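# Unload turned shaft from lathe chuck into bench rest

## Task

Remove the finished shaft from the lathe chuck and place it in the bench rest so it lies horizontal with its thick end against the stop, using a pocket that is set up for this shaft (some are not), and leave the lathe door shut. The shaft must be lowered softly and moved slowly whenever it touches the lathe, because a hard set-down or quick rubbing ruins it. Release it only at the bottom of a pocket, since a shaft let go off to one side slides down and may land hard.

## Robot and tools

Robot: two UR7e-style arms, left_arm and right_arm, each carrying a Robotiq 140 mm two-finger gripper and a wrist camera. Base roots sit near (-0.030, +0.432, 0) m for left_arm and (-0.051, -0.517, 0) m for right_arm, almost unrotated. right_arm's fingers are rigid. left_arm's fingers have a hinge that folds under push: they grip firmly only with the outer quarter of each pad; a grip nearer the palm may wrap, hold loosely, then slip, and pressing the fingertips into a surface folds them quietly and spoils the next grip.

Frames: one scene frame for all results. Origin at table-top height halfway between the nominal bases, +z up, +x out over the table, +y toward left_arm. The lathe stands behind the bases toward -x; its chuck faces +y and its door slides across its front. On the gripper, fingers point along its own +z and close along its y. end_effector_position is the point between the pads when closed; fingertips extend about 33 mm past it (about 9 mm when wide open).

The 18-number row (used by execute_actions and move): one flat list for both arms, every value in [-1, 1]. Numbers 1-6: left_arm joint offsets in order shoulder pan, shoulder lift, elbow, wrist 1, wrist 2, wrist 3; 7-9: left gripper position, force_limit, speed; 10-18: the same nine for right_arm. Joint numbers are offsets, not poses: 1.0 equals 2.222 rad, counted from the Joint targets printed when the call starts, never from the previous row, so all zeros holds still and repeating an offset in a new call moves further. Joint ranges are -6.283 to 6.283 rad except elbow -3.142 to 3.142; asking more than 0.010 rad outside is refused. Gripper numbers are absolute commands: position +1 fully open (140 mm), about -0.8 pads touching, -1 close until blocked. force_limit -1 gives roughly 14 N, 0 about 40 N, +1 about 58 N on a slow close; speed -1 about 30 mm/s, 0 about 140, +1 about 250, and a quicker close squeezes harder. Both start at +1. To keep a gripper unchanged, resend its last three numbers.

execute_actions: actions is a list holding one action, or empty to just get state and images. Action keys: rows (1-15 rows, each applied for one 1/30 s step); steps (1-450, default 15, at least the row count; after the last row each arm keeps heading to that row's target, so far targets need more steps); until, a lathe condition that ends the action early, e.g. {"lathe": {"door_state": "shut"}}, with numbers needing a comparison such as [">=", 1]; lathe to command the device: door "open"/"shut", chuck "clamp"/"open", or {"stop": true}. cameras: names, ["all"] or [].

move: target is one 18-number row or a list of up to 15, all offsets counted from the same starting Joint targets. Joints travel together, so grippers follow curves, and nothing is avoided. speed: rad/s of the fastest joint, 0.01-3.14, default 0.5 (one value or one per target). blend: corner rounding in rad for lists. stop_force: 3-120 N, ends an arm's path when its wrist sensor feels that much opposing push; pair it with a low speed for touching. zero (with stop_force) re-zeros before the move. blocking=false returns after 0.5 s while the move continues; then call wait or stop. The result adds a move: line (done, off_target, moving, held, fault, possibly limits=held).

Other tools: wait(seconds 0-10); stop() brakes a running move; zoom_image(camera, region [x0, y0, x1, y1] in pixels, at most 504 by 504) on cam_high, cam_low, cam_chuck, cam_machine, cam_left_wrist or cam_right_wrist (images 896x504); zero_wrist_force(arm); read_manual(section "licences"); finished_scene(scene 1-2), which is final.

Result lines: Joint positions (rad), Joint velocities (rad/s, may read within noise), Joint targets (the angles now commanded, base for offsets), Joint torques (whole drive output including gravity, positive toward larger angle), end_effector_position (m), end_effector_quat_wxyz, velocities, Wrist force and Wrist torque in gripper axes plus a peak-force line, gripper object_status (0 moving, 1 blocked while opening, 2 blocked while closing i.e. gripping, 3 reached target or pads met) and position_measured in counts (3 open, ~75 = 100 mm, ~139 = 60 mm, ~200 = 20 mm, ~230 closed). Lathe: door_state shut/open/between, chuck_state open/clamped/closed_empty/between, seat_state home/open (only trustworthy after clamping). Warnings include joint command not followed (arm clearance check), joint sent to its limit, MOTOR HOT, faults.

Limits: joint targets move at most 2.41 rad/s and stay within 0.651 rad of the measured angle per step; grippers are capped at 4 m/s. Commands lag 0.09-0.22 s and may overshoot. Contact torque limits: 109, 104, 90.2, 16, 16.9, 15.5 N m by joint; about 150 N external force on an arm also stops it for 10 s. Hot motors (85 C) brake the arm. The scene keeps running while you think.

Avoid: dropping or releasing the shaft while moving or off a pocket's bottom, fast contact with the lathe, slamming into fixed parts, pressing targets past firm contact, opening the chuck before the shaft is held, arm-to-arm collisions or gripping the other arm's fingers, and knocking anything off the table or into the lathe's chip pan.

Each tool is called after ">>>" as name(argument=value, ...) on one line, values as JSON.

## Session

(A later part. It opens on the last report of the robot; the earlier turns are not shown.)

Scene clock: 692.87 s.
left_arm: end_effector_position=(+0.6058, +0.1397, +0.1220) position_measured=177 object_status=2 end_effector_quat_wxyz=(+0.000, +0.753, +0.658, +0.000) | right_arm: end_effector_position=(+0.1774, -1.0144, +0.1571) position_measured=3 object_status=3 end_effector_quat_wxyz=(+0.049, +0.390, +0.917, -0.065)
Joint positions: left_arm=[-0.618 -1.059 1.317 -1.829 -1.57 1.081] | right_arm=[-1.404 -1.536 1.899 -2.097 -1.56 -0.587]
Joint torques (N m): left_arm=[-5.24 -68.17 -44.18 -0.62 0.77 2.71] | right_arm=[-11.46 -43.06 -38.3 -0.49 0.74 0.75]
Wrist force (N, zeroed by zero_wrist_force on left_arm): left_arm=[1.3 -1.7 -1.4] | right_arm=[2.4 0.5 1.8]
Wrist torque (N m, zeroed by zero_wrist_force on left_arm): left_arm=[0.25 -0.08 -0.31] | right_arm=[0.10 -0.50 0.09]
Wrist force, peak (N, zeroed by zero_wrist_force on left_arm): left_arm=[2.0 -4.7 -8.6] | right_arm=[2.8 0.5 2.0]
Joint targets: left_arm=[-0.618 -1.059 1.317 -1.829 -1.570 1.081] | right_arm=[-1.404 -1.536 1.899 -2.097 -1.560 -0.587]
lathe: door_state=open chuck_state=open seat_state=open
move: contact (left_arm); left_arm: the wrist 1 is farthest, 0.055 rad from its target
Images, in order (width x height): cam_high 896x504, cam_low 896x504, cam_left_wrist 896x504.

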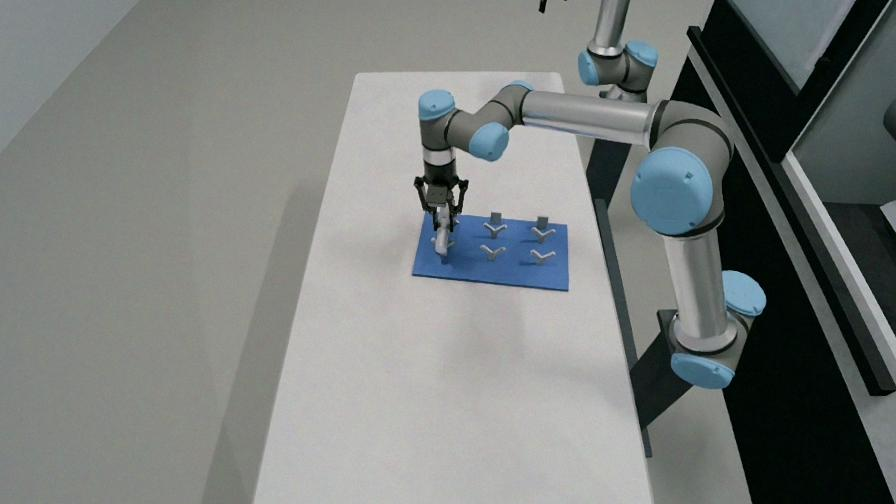

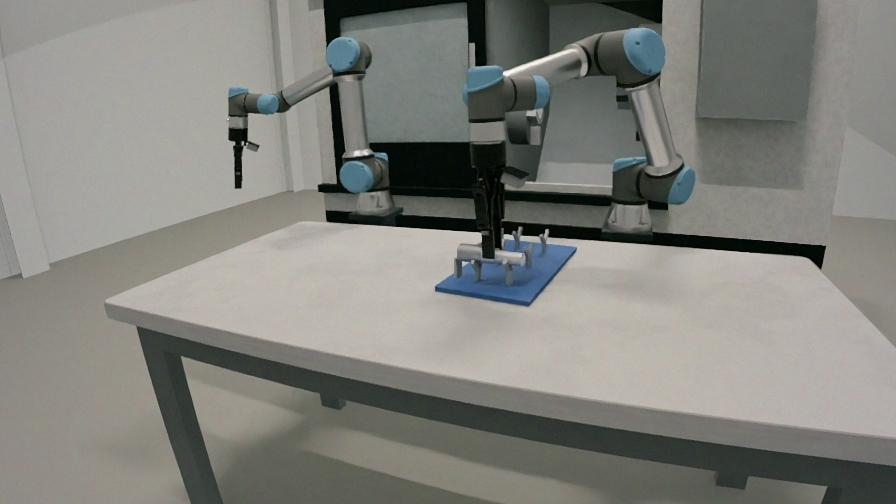

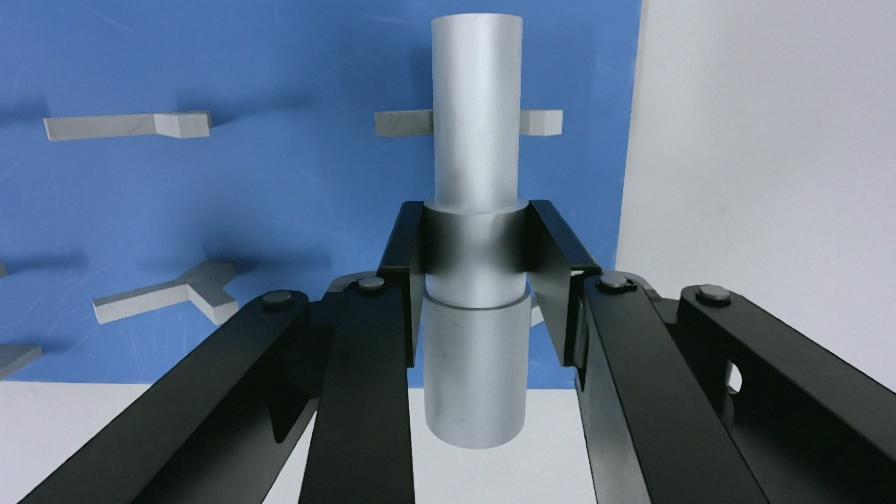

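>>> move(target=[0,0.0025,0.0090,-0.0115,0,0,-1,0,-1,0,0,0,0,0,0,1,1,1], speed=0.01, stop_force=9, zero=false, cameras=["cam_left_wrist","cam_low"])

>>> zoom_image(camera="cam_low", region=[430, 210, 550, 300])

Scene clock: 701.10 s.
left_arm: end_effector_position=(+0.6059, +0.1397, +0.1221) position_measured=177 object_status=2 end_effector_quat_wxyz=(+0.000, +0.753, +0.658, +0.000) | right_arm: end_effector_position=(+0.1774, -1.0144, +0.1571) position_measured=3 object_status=3 end_effector_quat_wxyz=(+0.049, +0.390, +0.917, -0.065)
Joint positions: left_arm=[-0.618 -1.059 1.317 -1.829 -1.57 1.081] | right_arm=[-1.404 -1.536 1.899 -2.097 -1.56 -0.587]
Joint torques (N m): left_arm=[-5.67 -48.2 -44.4 -1.13 0.71 2.66] | right_arm=[-11.11 -42.99 -37.44 -0.52 0.63 0.84]
Wrist force (N, zeroed by zero_wrist_force on left_arm): left_arm=[2.5 -3.9 -3.3] | right_arm=[2.2 0.4 2.0]
Wrist torque (N m, zeroed by zero_wrist_force on left_arm): left_arm=[0.35 -0.10 -0.30] | right_arm=[0.10 -0.47 0.08]
Wrist force, peak (N, zeroed by zero_wrist_force on left_arm): left_arm=[2.9 -5.9 -9.2] | right_arm=[2.9 1.0 1.9]
Joint targets: left_arm=[-0.618 -1.059 1.317 -1.829 -1.570 1.081] | right_arm=[-1.404 -1.536 1.899 -2.097 -1.560 -0.587]
lathe: door_state=open chuck_state=open seat_state=open
move: contact (left_arm); left_arm: the wrist 1 is farthest, 0.025 rad from its target
Images, in order (width x height): cam_low 896x504, cam_left_wrist 896x504.

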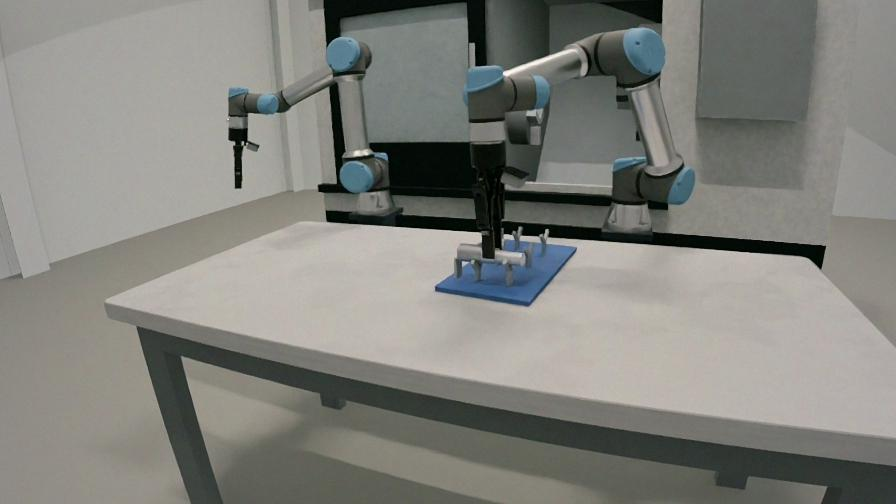

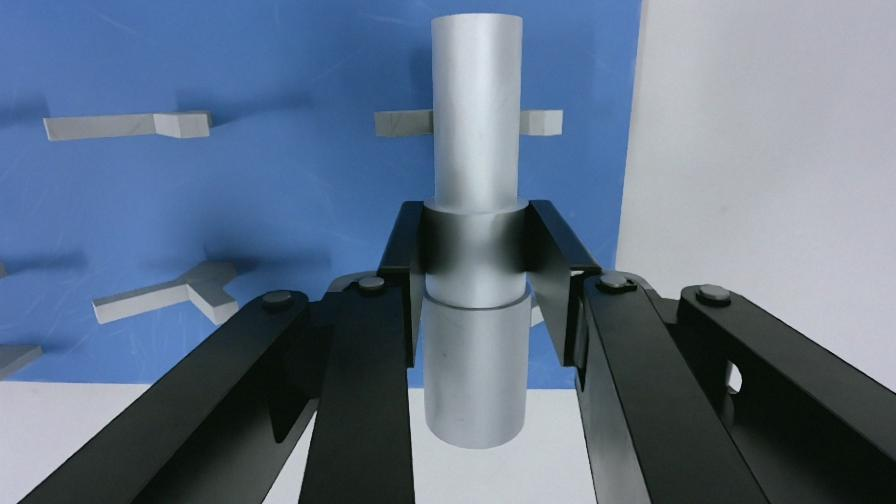

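Scaled by 4.200 from the camera's 896x504 image, which has a finer 1280x720 frame.

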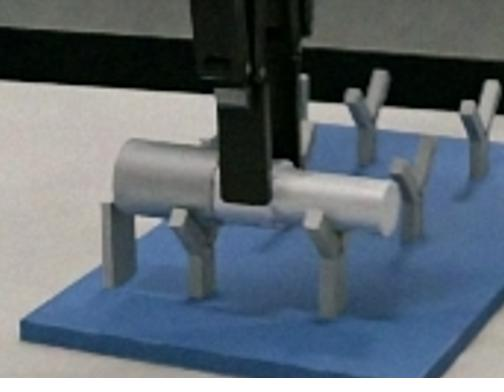

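>>> move(target=[0,-0.0022,0.0032,-0.0010,0,0,-1,0,-1,0,0,0,0,0,0,1,1,1], speed=0.01)

Scene clock: 717.00 s.
left_arm: end_effector_position=(+0.6043, +0.1408, +0.1222) position_measured=177 object_status=2 end_effector_quat_wxyz=(+0.000, +0.753, +0.658, +0.000) | right_arm: end_effector_position=(+0.1774, -1.0144, +0.1571) position_measured=3 object_status=3 end_effector_quat_wxyz=(+0.049, +0.390, +0.917, -0.065)
Joint positions: left_arm=[-0.618 -1.064 1.324 -1.832 -1.57 1.081] | right_arm=[-1.404 -1.536 1.899 -2.097 -1.56 -0.587]
Joint torques (N m): left_arm=[-5.9 -82.27 -7.13 -6.68 0.59 2.3] | right_arm=[-10.9 -42.73 -37.49 -0.57 0.64 0.67]
Wrist force (N, zeroed by zero_wrist_force on left_arm): left_arm=[0.8 0.5 4.1] | right_arm=[2.3 0.6 1.8]
Wrist torque (N m, zeroed by zero_wrist_force on left_arm): left_arm=[0.16 -0.24 -0.30] | right_arm=[0.13 -0.48 0.09]
Wrist force, peak (N, zeroed by zero_wrist_force on left_arm): left_arm=[2.7 -4.1 -3.5] | right_arm=[2.5 1.0 2.4]
Joint targets: left_arm=[-0.618 -1.064 1.324 -1.832 -1.570 1.081] | right_arm=[-1.404 -1.536 1.899 -2.097 -1.560 -0.587]
lathe: door_state=open chuck_state=open seat_state=open
move: done

>>> move(target=[0,0.0025,0.0090,-0.0115,0,0,-1,0,-1,0,0,0,0,0,0,1,1,1], speed=0.01, stop_force=5, cameras=["cam_left_wrist","cam_low"])

>>> zoom_image(camera="cam_low", region=[430, 210, 550, 300])

Scene clock: 721.47 s.
left_arm: end_effector_position=(+0.6042, +0.1409, +0.1202) position_measured=177 object_status=2 end_effector_quat_wxyz=(+0.000, +0.753, +0.658, +0.000) | right_arm: end_effector_position=(+0.1774, -1.0144, +0.1571) position_measured=3 object_status=3 end_effector_quat_wxyz=(+0.049, +0.390, +0.917, -0.065)
Joint positions: left_arm=[-0.618 -1.063 1.328 -1.837 -1.57 1.081] | right_arm=[-1.404 -1.536 1.899 -2.097 -1.56 -0.587]
Joint torques (N m): left_arm=[-5.46 -71.7 -42.75 -0.84 0.55 2.33] | right_arm=[-10.59 -41.68 -37.78 -0.45 0.73 0.74]
Wrist force (N, zeroed by zero_wrist_force on left_arm): left_arm=[1.0 -3.3 -4.4] | right_arm=[2.6 0.3 2.1]
Wrist torque (N m, zeroed by zero_wrist_force on left_arm): left_arm=[0.23 -0.08 -0.33] | right_arm=[0.07 -0.55 0.08]
Wrist force, peak (N, zeroed by zero_wrist_force on left_arm): left_arm=[1.2 -3.3 -5.7] | right_arm=[2.8 0.8 2.3]
Joint targets: left_arm=[-0.618 -1.063 1.328 -1.837 -1.570 1.081] | right_arm=[-1.404 -1.536 1.899 -2.097 -1.560 -0.587]
lathe: door_state=open chuck_state=open seat_state=open
move: contact (left_arm); left_arm: the wrist 1 is farthest, 0.021 rad from its target
Images, in order (width x height): cam_low 896x504, cam_left_wrist 896x504.

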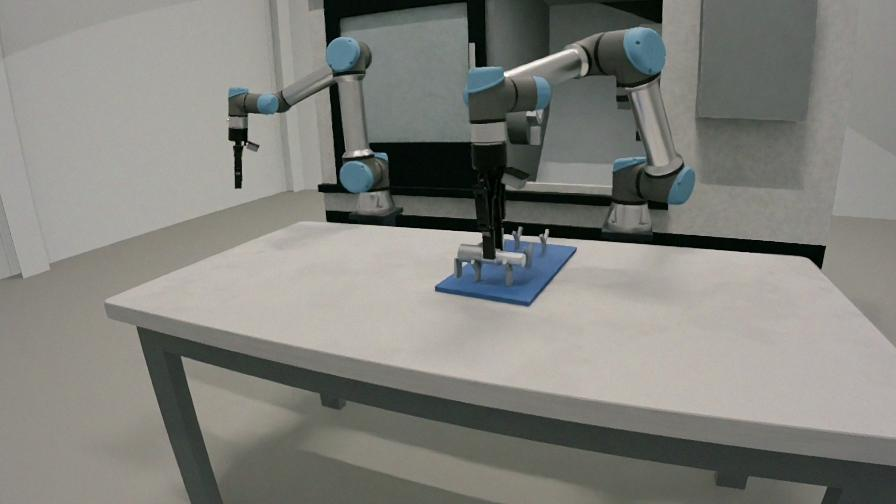

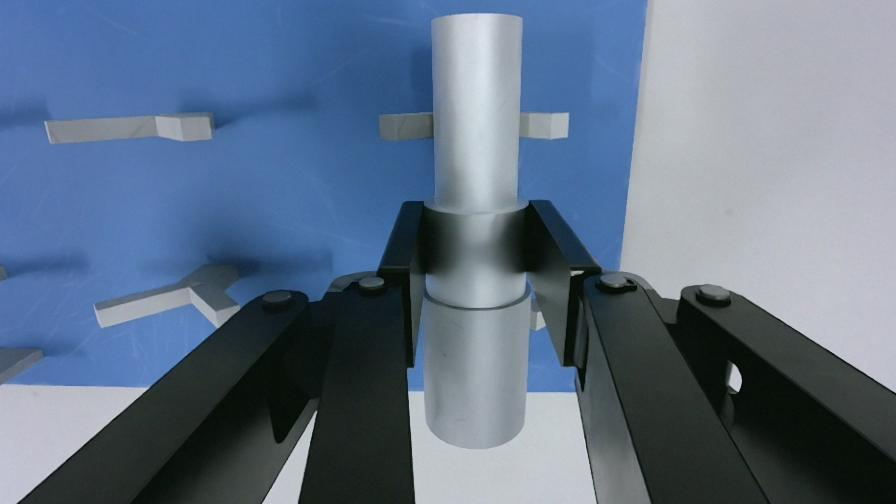

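Scaled by 4.200 from the camera's 896x504 image, which has a finer 1280x720 frame.

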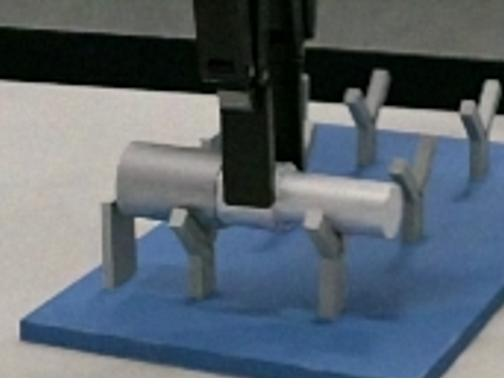

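>>> move(target=[0,-0.0030,0.0043,-0.0013,0,0,-1,0,-1,0,0,0,0,0,0,1,1,1], speed=0.01)

>>> move(target=[0,0.0025,0.0090,-0.0115,0,0,-1,0,-1,0,0,0,0,0,0,1,1,1], speed=0.01, stop_force=5, cameras=["cam_left_wrist","cam_low"])

>>> zoom_image(camera="cam_low", region=[430, 210, 550, 300])

Scene clock: 730.50 s.
left_arm: end_effector_position=(+0.6020, +0.1425, +0.1205) position_measured=177 object_status=2 end_effector_quat_wxyz=(+0.000, +0.753, +0.658, +0.000) | right_arm: end_effector_position=(+0.1774, -1.0144, +0.1571) position_measured=3 object_status=3 end_effector_quat_wxyz=(+0.049, +0.390, +0.917, -0.065)
Joint positions: left_arm=[-0.618 -1.07 1.338 -1.84 -1.57 1.081] | right_arm=[-1.404 -1.536 1.899 -2.097 -1.56 -0.587]
Joint torques (N m): left_arm=[-5.04 -80.45 -4.04 -3.58 0.61 2.35] | right_arm=[-11.44 -42.98 -37.76 -0.49 0.64 0.72]
Wrist force (N, zeroed by zero_wrist_force on left_arm): left_arm=[-0.9 5.4 2.3] | right_arm=[2.4 0.7 2.0]
Wrist torque (N m, zeroed by zero_wrist_force on left_arm): left_arm=[-0.14 -0.21 -0.10] | right_arm=[0.15 -0.51 0.09]
Wrist force, peak (N, zeroed by zero_wrist_force on left_arm): left_arm=[-0.9 5.4 2.3] | right_arm=[2.8 0.6 2.5]
Joint targets: left_arm=[-0.618 -1.070 1.338 -1.840 -1.570 1.081] | right_arm=[-1.404 -1.536 1.899 -2.097 -1.560 -0.587]
lathe: door_state=open chuck_state=open seat_state=open
move: done

Scene clock: 732.03 s.
left_arm: end_effector_position=(+0.6019, +0.1425, +0.1201) position_measured=177 object_status=2 end_effector_quat_wxyz=(+0.001, +0.753, +0.658, +0.000) | right_arm: end_effector_position=(+0.1774, -1.0144, +0.1571) position_measured=3 object_status=3 end_effector_quat_wxyz=(+0.049, +0.390, +0.917, -0.065)
Joint positions: left_arm=[-0.618 -1.07 1.339 -1.841 -1.57 1.081] | right_arm=[-1.404 -1.536 1.899 -2.097 -1.56 -0.587]
Joint torques (N m): left_arm=[-4.48 -52.54 -40.1 0.97 0.59 2.43] | right_arm=[-11.25 -40.89 -37.05 -0.51 0.73 0.63]
Wrist force (N, zeroed by zero_wrist_force on left_arm): left_arm=[-1.9 3.6 -2.4] | right_arm=[2.6 0.5 1.9]
Wrist torque (N m, zeroed by zero_wrist_force on left_arm): left_arm=[0.04 -0.10 -0.20] | right_arm=[0.11 -0.54 0.09]
Wrist force, peak (N, zeroed by zero_wrist_force on left_arm): left_arm=[-0.9 5.6 2.2] | right_arm=[2.9 0.7 1.9]
Joint targets: left_arm=[-0.618 -1.070 1.339 -1.841 -1.570 1.081] | right_arm=[-1.404 -1.536 1.899 -2.097 -1.560 -0.587]
lathe: door_state=open chuck_state=open seat_state=open
move: contact (left_arm); left_arm: the wrist 1 is farthest, 0.024 rad from its target
Images, in order (width x height): cam_low 896x504, cam_left_wrist 896x504.

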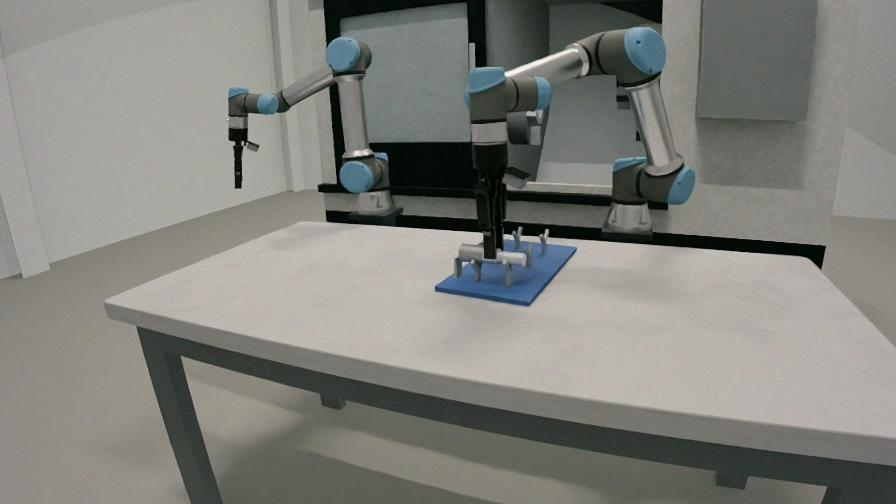

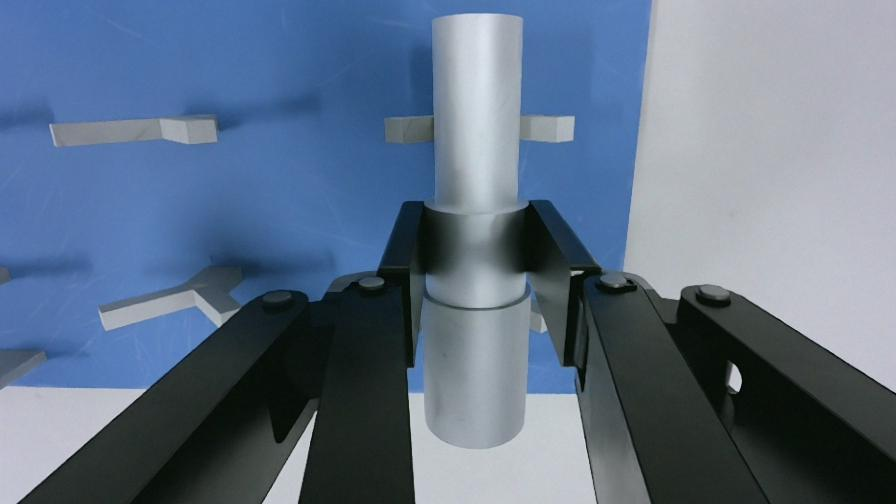

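Scaled by 4.200 from the camera's 896x504 image, which has a finer 1280x720 frame.

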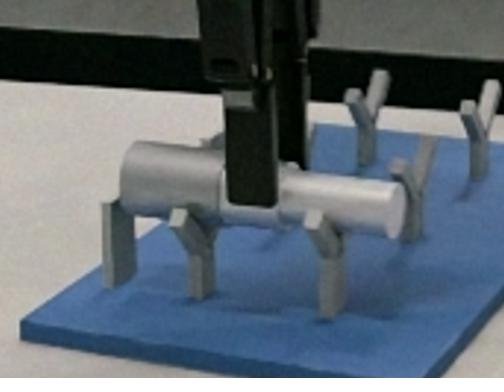

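>>> move(target=[0,0.0014,-0.0015,0.0007,0,0,-1,0,-1,0,0,0,0,0,0,1,1,1], speed=0.01)

Scene clock: 736.87 s.
left_arm: end_effector_position=(+0.6025, +0.1421, +0.1194) position_measured=177 object_status=2 end_effector_quat_wxyz=(+0.000, +0.753, +0.658, +0.000) | right_arm: end_effector_position=(+0.1774, -1.0144, +0.1571) position_measured=3 object_status=3 end_effector_quat_wxyz=(+0.049, +0.390, +0.917, -0.065)
Joint positions: left_arm=[-0.618 -1.067 1.336 -1.84 -1.57 1.081] | right_arm=[-1.404 -1.536 1.899 -2.097 -1.56 -0.587]
Joint torques (N m): left_arm=[-4.78 -20.37 -41.97 -0.02 0.61 2.36] | right_arm=[-11.46 -42.09 -37.43 -0.46 0.8 0.67]
Wrist force (N, zeroed by zero_wrist_force on left_arm): left_arm=[1.6 1.4 -3.2] | right_arm=[2.4 0.6 1.7]
Wrist torque (N m, zeroed by zero_wrist_force on left_arm): left_arm=[0.16 -0.09 -0.27] | right_arm=[0.14 -0.50 0.09]
Wrist force, peak (N, zeroed by zero_wrist_force on left_arm): left_arm=[-1.9 3.9 -2.4] | right_arm=[2.6 0.7 2.4]
Joint targets: left_arm=[-0.618 -1.067 1.336 -1.840 -1.570 1.081] | right_arm=[-1.404 -1.536 1.899 -2.097 -1.560 -0.587]
lathe: door_state=open chuck_state=open seat_state=open
move: done

>>> move(target=[-0.0070,0.0037,-0.0056,0.0018,0,-0.0070,-1,0,-1,0,0,0,0,0,0,1,1,1], speed=0.01, stop_force=7, cameras=["cam_left_wrist","cam_low","cam_high"])

>>> zoom_image(camera="cam_low", region=[430, 210, 550, 300])

>>> zoom_image(camera="cam_high", region=[390, 160, 510, 280])

Scene clock: 750.03 s.
left_arm: end_effector_position=(+0.6015, +0.1348, +0.1193) position_measured=177 object_status=2 end_effector_quat_wxyz=(+0.000, +0.753, +0.658, +0.000) | right_arm: end_effector_position=(+0.1774, -1.0144, +0.1571) position_measured=3 object_status=3 end_effector_quat_wxyz=(+0.049, +0.390, +0.917, -0.065)
Joint positions: left_arm=[-0.628 -1.062 1.328 -1.837 -1.57 1.072] | right_arm=[-1.404 -1.536 1.899 -2.097 -1.56 -0.587]
Joint torques (N m): left_arm=[4.17 -71.21 -3.55 -5.9 0.31 2.2] | right_arm=[-10.84 -42.7 -38.1 -0.48 0.59 0.79]
Wrist force (N, zeroed by zero_wrist_force on left_arm): left_arm=[6.3 2.0 -3.9] | right_arm=[2.4 0.6 2.0]
Wrist torque (N m, zeroed by zero_wrist_force on left_arm): left_arm=[0.05 -0.12 -0.53] | right_arm=[0.12 -0.50 0.09]
Wrist force, peak (N, zeroed by zero_wrist_force on left_arm): left_arm=[8.8 1.9 -2.6] | right_arm=[2.8 0.6 2.3]
Joint targets: left_arm=[-0.628 -1.062 1.328 -1.837 -1.570 1.072] | right_arm=[-1.404 -1.536 1.899 -2.097 -1.560 -0.587]
lathe: door_state=open chuck_state=open seat_state=open
move: contact (left_arm)
Images, in order (width x height): cam_high 896x504, cam_low 896x504, cam_left_wrist 896x504.

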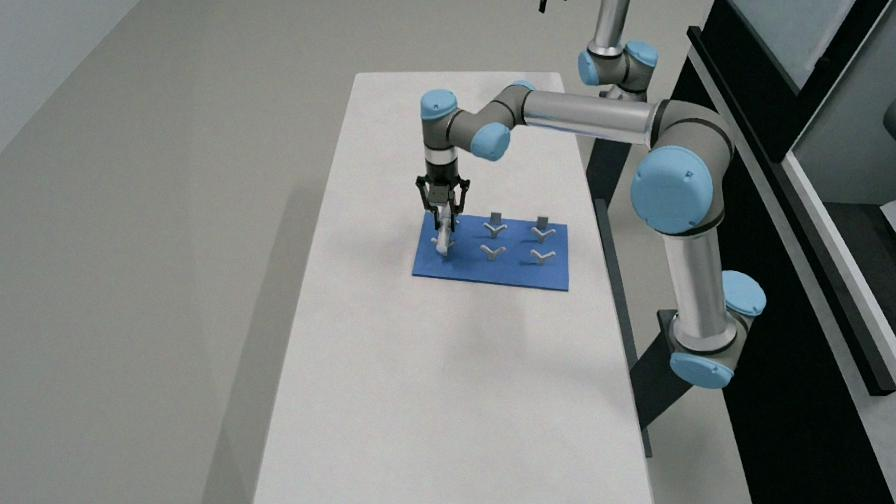

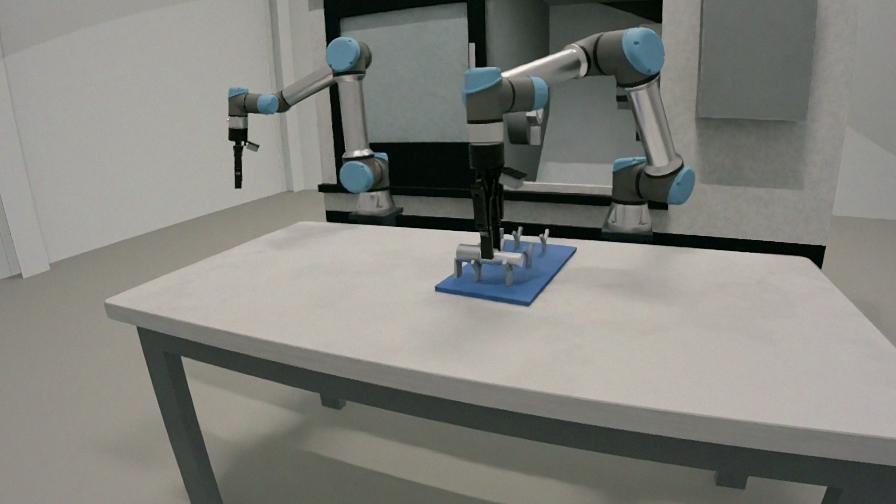

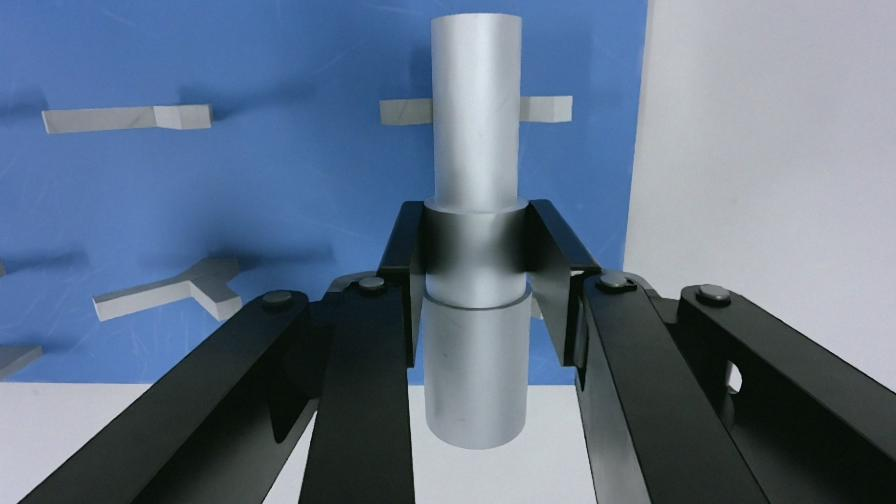

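Scaled by 4.200 from the camera's 896x504 image, which has a finer 1280x720 frame.

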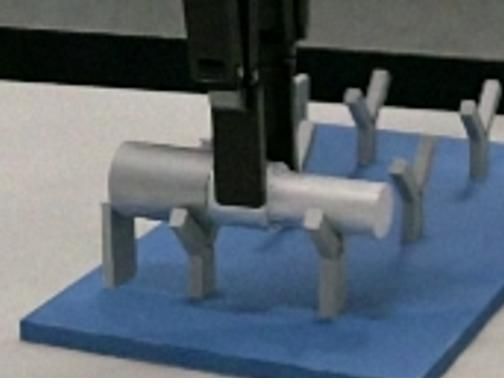

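Scaled by 4.200 from the camera's 896x504 image, which has a finer 1280x720 frame.

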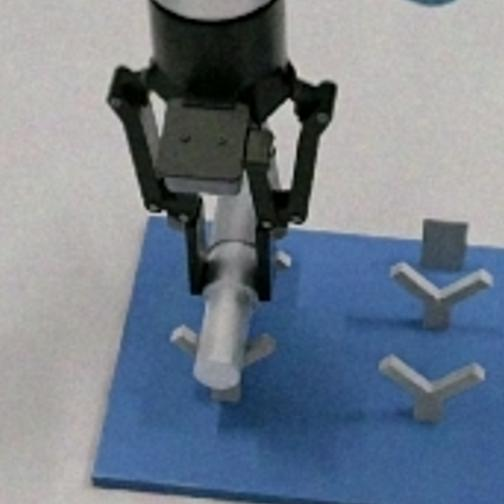

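>>> move(target=[-0.0020,0.0011,-0.0016,0.0005,0,-0.0020,-1,0,-1,0,0,0,0,0,0,1,1,1], speed=0.01, stop_force=7, cameras=["cam_left_wrist","cam_low"])

>>> zoom_image(camera="cam_low", region=[430, 230, 530, 300])

Scene clock: 755.23 s.
left_arm: end_effector_position=(+0.6012, +0.1327, +0.1194) position_measured=177 object_status=2 end_effector_quat_wxyz=(+0.000, +0.753, +0.658, +0.000) | right_arm: end_effector_position=(+0.1774, -1.0144, +0.1571) position_measured=3 object_status=3 end_effector_quat_wxyz=(+0.049, +0.390, +0.917, -0.065)
Joint positions: left_arm=[-0.63 -1.061 1.326 -1.836 -1.57 1.069] | right_arm=[-1.404 -1.536 1.899 -2.097 -1.56 -0.587]
Joint torques (N m): left_arm=[1.11 -69.4 -4.3 -7.65 -0.4 2.13] | right_arm=[-11.66 -41.47 -37.12 -0.4 0.7 0.58]
Wrist force (N, zeroed by zero_wrist_force on left_arm): left_arm=[15.4 0.6 -7.9] | right_arm=[2.4 0.9 2.1]
Wrist torque (N m, zeroed by zero_wrist_force on left_arm): left_arm=[0.17 -0.11 -0.54] | right_arm=[0.19 -0.52 0.09]
Wrist force, peak (N, zeroed by zero_wrist_force on left_arm): left_arm=[16.3 0.0 -6.6] | right_arm=[2.7 0.6 2.3]
Joint targets: left_arm=[-0.630 -1.061 1.326 -1.836 -1.570 1.069] | right_arm=[-1.404 -1.536 1.899 -2.097 -1.560 -0.587]
lathe: door_state=open chuck_state=open seat_state=open
move: contact (left_arm)
Images, in order (width x height): cam_low 896x504, cam_left_wrist 896x504.

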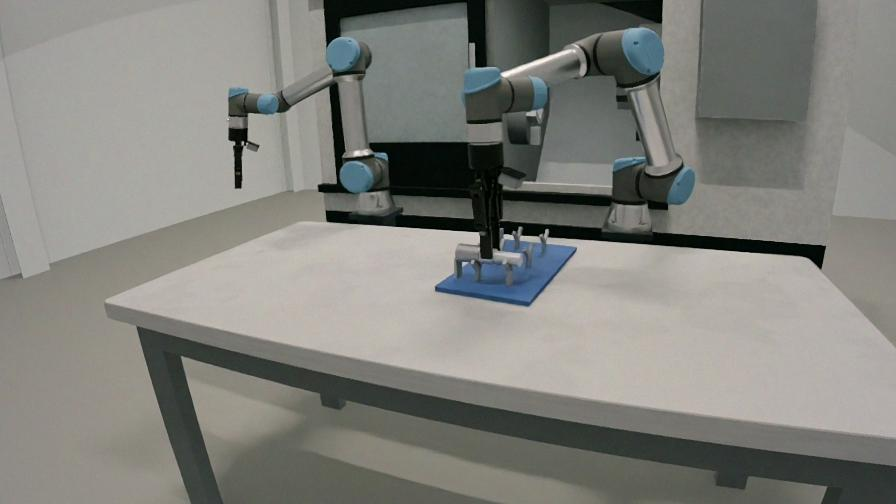

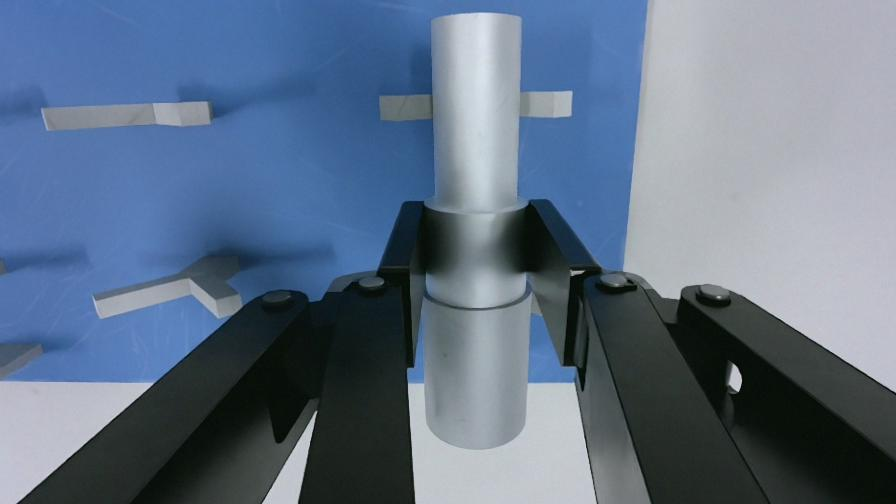

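Scaled by 5.040 from the camera's 896x504 image, which has a finer 1280x720 frame.

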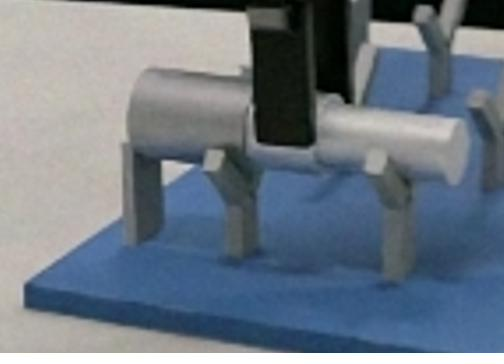

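>>> move(target=[0.0022,-0.0001,-0.0002,0.0003,0,0,-1,0,-1,0,0,0,0,0,0,1,1,1], speed=0.01)

Scene clock: 760.50 s.
left_arm: end_effector_position=(+0.6026, +0.1357, +0.1196) position_measured=177 object_status=2 end_effector_quat_wxyz=(+0.000, +0.751, +0.660, +0.000) | right_arm: end_effector_position=(+0.1774, -1.0144, +0.1571) position_measured=3 object_status=3 end_effector_quat_wxyz=(+0.049, +0.390, +0.917, -0.065)
Joint positions: left_arm=[-0.626 -1.061 1.326 -1.836 -1.57 1.069] | right_arm=[-1.404 -1.536 1.899 -2.097 -1.56 -0.587]
Joint torques (N m): left_arm=[5.97 -72.48 -42.51 -0.43 -0.59 2.17] | right_arm=[-11.66 -43.14 -37.12 -0.4 0.77 0.64]
Wrist force (N, zeroed by zero_wrist_force on left_arm): left_arm=[3.7 -0.9 -3.6] | right_arm=[2.4 0.6 1.8]
Wrist torque (N m, zeroed by zero_wrist_force on left_arm): left_arm=[0.17 -0.18 -0.48] | right_arm=[0.13 -0.51 0.09]
Wrist force, peak (N, zeroed by zero_wrist_force on left_arm): left_arm=[15.6 0.4 -7.8] | right_arm=[3.0 0.7 2.1]
Joint targets: left_arm=[-0.626 -1.061 1.326 -1.836 -1.570 1.069] | right_arm=[-1.404 -1.536 1.899 -2.097 -1.560 -0.587]
lathe: door_state=open chuck_state=open seat_state=open
move: done

>>> execute_actions(actions=[{"rows":[[0,0,0,0,0,0,-0.1,0,-1,0,0,0,0,0,0,1,1,1]],"steps":60}], cameras=["cam_left_wrist","cam_low"])

>>> zoom_image(camera="cam_low", region=[430, 230, 530, 300])

Scene clock: 765.03 s.
left_arm: end_effector_position=(+0.6027, +0.1358, +0.1197) position_measured=141 object_status=3 end_effector_quat_wxyz=(+0.000, +0.751, +0.660, +0.000) | right_arm: end_effector_position=(+0.1774, -1.0144, +0.1571) position_measured=3 object_status=3 end_effector_quat_wxyz=(+0.049, +0.390, +0.917, -0.065)
Joint positions: left_arm=[-0.626 -1.061 1.326 -1.836 -1.57 1.069] | right_arm=[-1.404 -1.536 1.899 -2.097 -1.56 -0.587]
Joint torques (N m): left_arm=[6.13 -72.63 -29.26 -0.86 -0.54 2.13] | right_arm=[-10.94 -43.1 -35.89 -0.53 0.79 0.74]
Wrist force (N, zeroed by zero_wrist_force on left_arm): left_arm=[1.0 0.2 0.1] | right_arm=[2.5 0.5 2.2]
Wrist torque (N m, zeroed by zero_wrist_force on left_arm): left_arm=[0.12 -0.33 -0.30] | right_arm=[0.12 -0.53 0.09]
Wrist force, peak (N, zeroed by zero_wrist_force on left_arm): left_arm=[3.2 1.5 2.9] | right_arm=[2.7 0.7 2.4]
Joint targets: left_arm=[-0.626 -1.061 1.326 -1.836 -1.570 1.069] | right_arm=[-1.404 -1.536 1.899 -2.097 -1.560 -0.587]
lathe: door_state=open chuck_state=open seat_state=open
Images, in order (width x height): cam_low 896x504, cam_left_wrist 896x504.

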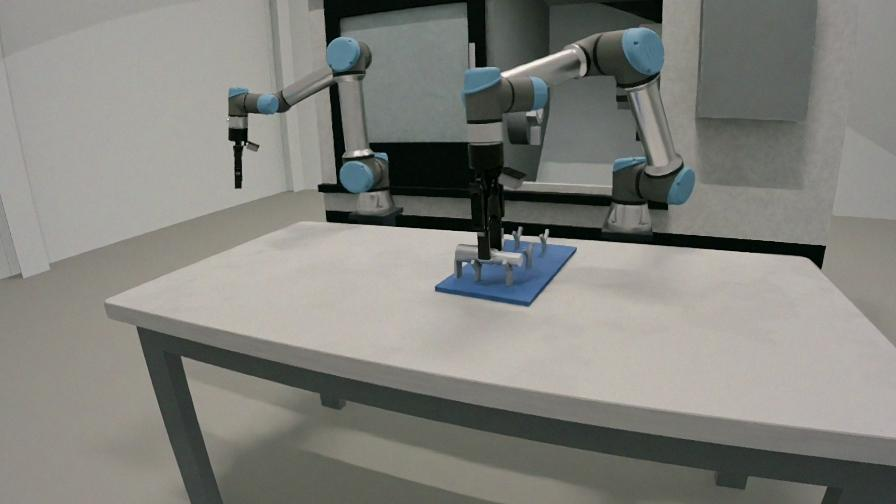

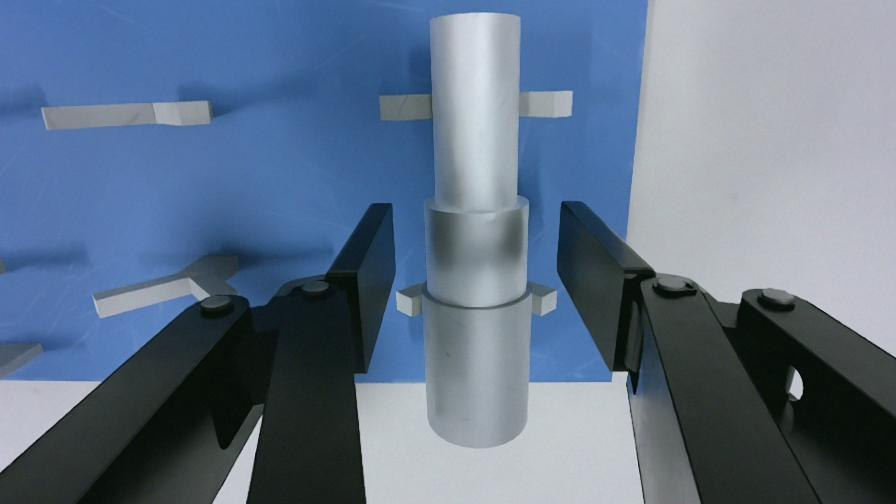

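Scaled by 5.040 from the camera's 896x504 image, which has a finer 1280x720 frame.

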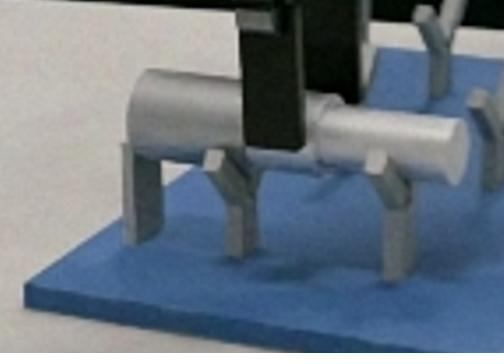

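>>> move(target=[[0,-0.0074,-0.0239,0.0314,0,0,-0.1,0,-1,0,0,0,0,0,0,1,1,1],[0,-0.0135,-0.1552,0.1688,0,0,-0.1,0,-1,0,0,0,0,0,0,1,1,1]], speed=[0.05,0.3], blend=[0.01,0], cameras=["cam_left_wrist","cam_low","cam_high"])

>>> zoom_image(camera="cam_low", region=[430, 230, 530, 300])

>>> zoom_image(camera="cam_left_wrist", region=[340, 100, 640, 500])

>>> zoom_image(camera="cam_high", region=[390, 160, 510, 280])

Scene clock: 787.07 s.
left_arm: end_effector_position=(+0.6027, +0.1358, +0.2714) position_measured=141 object_status=3 end_effector_quat_wxyz=(+0.000, +0.751, +0.660, +0.000) | right_arm: end_effector_position=(+0.1774, -1.0144, +0.1571) position_measured=3 object_status=3 end_effector_quat_wxyz=(+0.049, +0.390, +0.917, -0.065)
Joint positions: left_arm=[-0.626 -1.091 0.981 -1.461 -1.57 1.069] | right_arm=[-1.404 -1.536 1.899 -2.097 -1.56 -0.587]
Joint torques (N m): left_arm=[5 -78.06 -44.77 -0.34 -0.99 1.65] | right_arm=[-10.9 -42.76 -36.79 -0.47 0.5 0.77]
Wrist force (N, zeroed by zero_wrist_force on left_arm): left_arm=[1.2 0.1 -0.2] | right_arm=[2.7 0.7 2.2]
Wrist torque (N m, zeroed by zero_wrist_force on left_arm): left_arm=[0.15 -0.36 -0.32] | right_arm=[0.15 -0.57 0.08]
Wrist force, peak (N, zeroed by zero_wrist_force on left_arm): left_arm=[1.3 -0.2 -1.5] | right_arm=[3.0 0.5 2.4]
Joint targets: left_arm=[-0.626 -1.091 0.981 -1.461 -1.570 1.069] | right_arm=[-1.404 -1.536 1.899 -2.097 -1.560 -0.587]
lathe: door_state=open chuck_state=open seat_state=open
move: done
Images, in order (width x height): cam_high 896x504, cam_low 896x504, cam_left_wrist 896x504.

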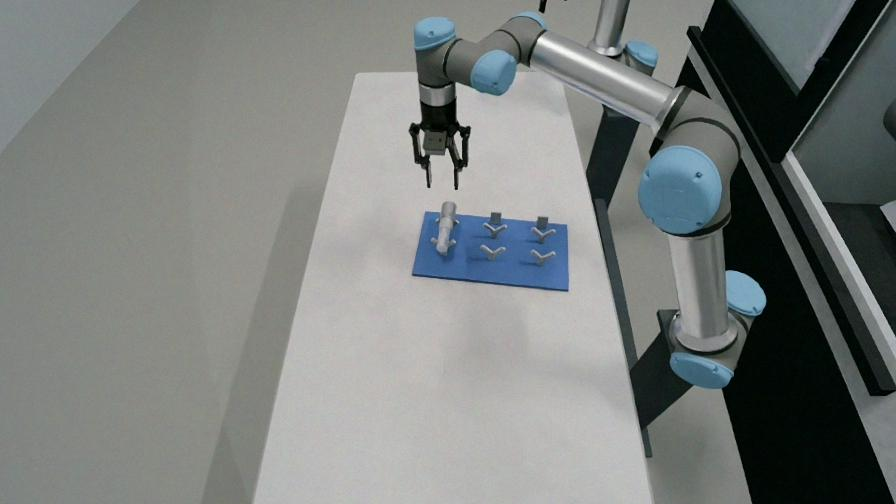

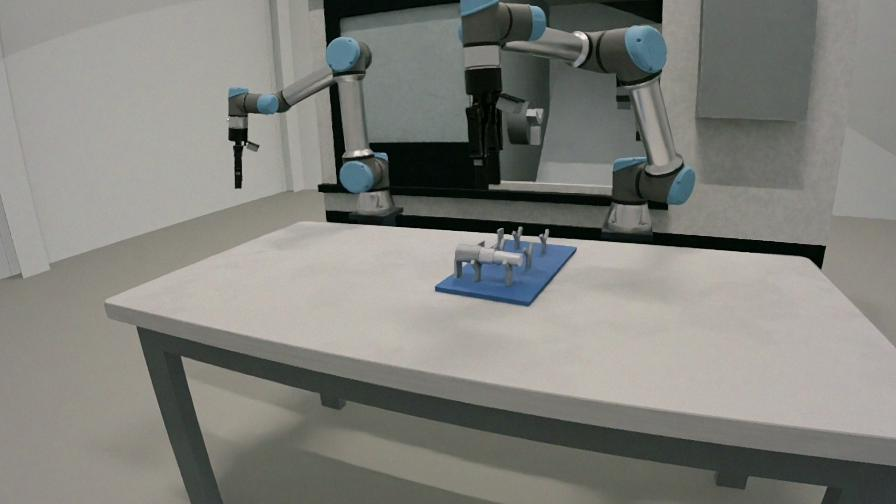

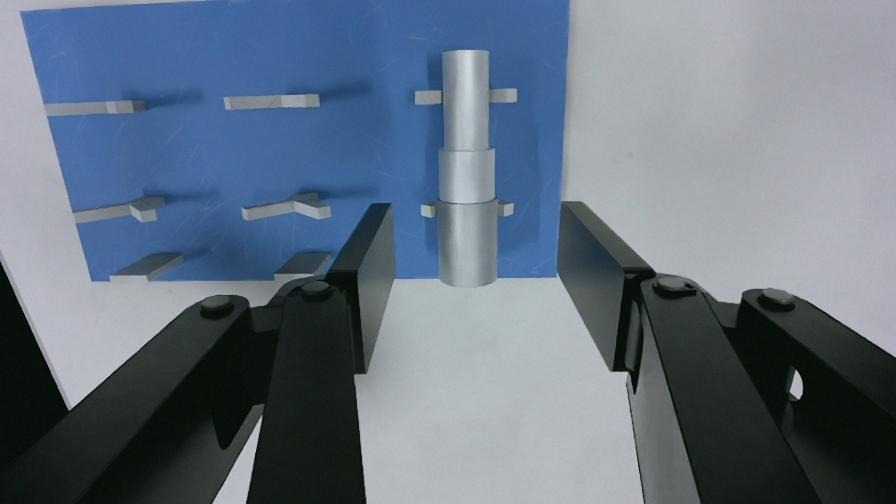

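Scaled by 5.040 from the camera's 896x504 image, which has a finer 1280x720 frame.

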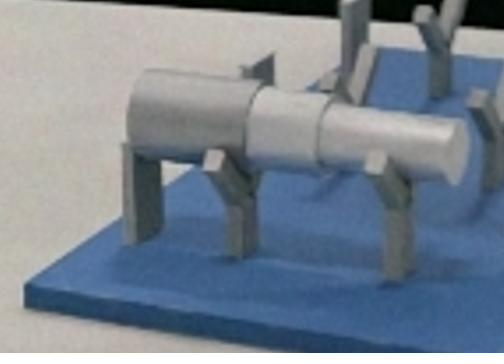

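Scaled by 1.260 from the camera's 896x504 image, which has a finer 1280x720 frame.

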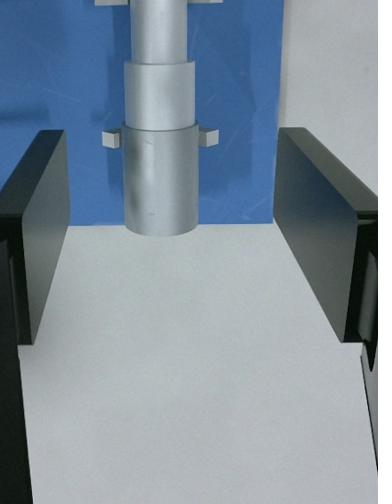

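Scaled by 4.200 from the camera's 896x504 image, which has a finer 1280x720 frame.

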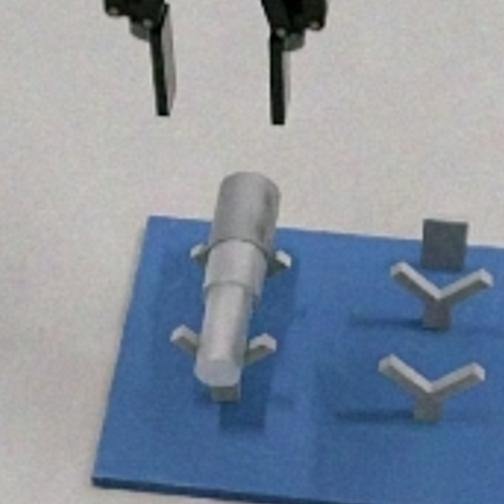

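>>> move(target=[0.0622,-0.0284,0.0418,-0.0134,0,0.0574,-1,0,-0.3,0,0,0,0,0,0,1,1,1], speed=0.2, cameras=["cam_left_wrist","cam_low"])

Scene clock: 814.37 s.
left_arm: end_effector_position=(+0.6171, +0.2365, +0.2715) position_measured=233 object_status=3 end_effector_quat_wxyz=(+0.000, +0.748, +0.664, +0.000) | right_arm: end_effector_position=(+0.1774, -1.0144, +0.1571) position_measured=3 object_status=3 end_effector_quat_wxyz=(+0.049, +0.390, +0.917, -0.065)
Joint positions: left_arm=[-0.488 -1.154 1.074 -1.49 -1.57 1.196] | right_arm=[-1.404 -1.536 1.899 -2.097 -1.56 -0.587]
Joint torques (N m): left_arm=[5.99 -73.81 -5.5 -5.99 1.98 2.61] | right_arm=[-11.66 -42.32 -36.65 -0.57 0.5 0.85]
Wrist force (N, zeroed by zero_wrist_force on left_arm): left_arm=[0.9 0.2 0.0] | right_arm=[2.3 0.6 2.0]
Wrist torque (N m, zeroed by zero_wrist_force on left_arm): left_arm=[0.16 -0.28 -0.34] | right_arm=[0.13 -0.48 0.09]
Wrist force, peak (N, zeroed by zero_wrist_force on left_arm): left_arm=[-5.1 -2.3 0.7] | right_arm=[2.7 0.7 2.5]
Joint targets: left_arm=[-0.487 -1.154 1.074 -1.491 -1.570 1.196] | right_arm=[-1.404 -1.536 1.899 -2.097 -1.560 -0.587]
lathe: door_state=open chuck_state=open seat_state=open
move: done
Images, in order (width x height): cam_low 896x504, cam_left_wrist 896x504.

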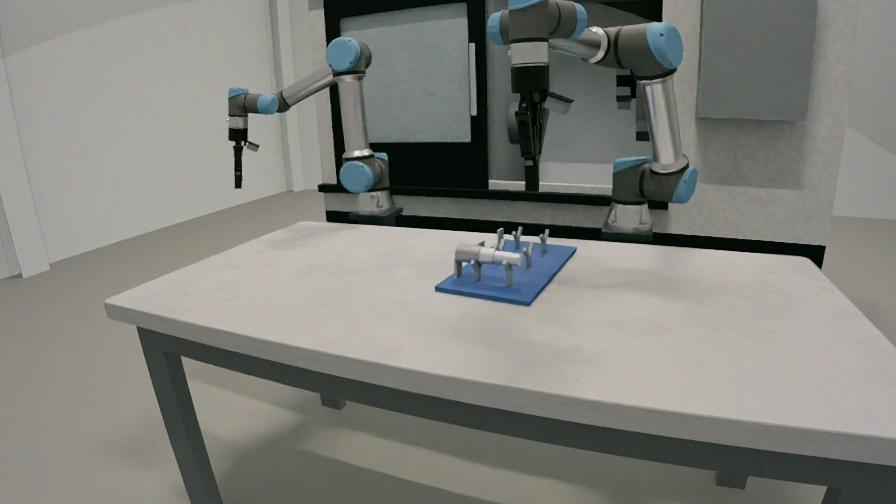

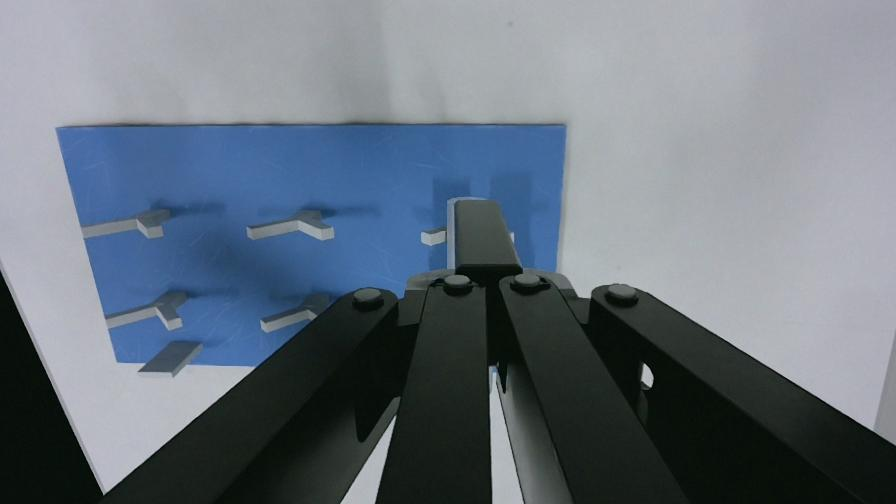

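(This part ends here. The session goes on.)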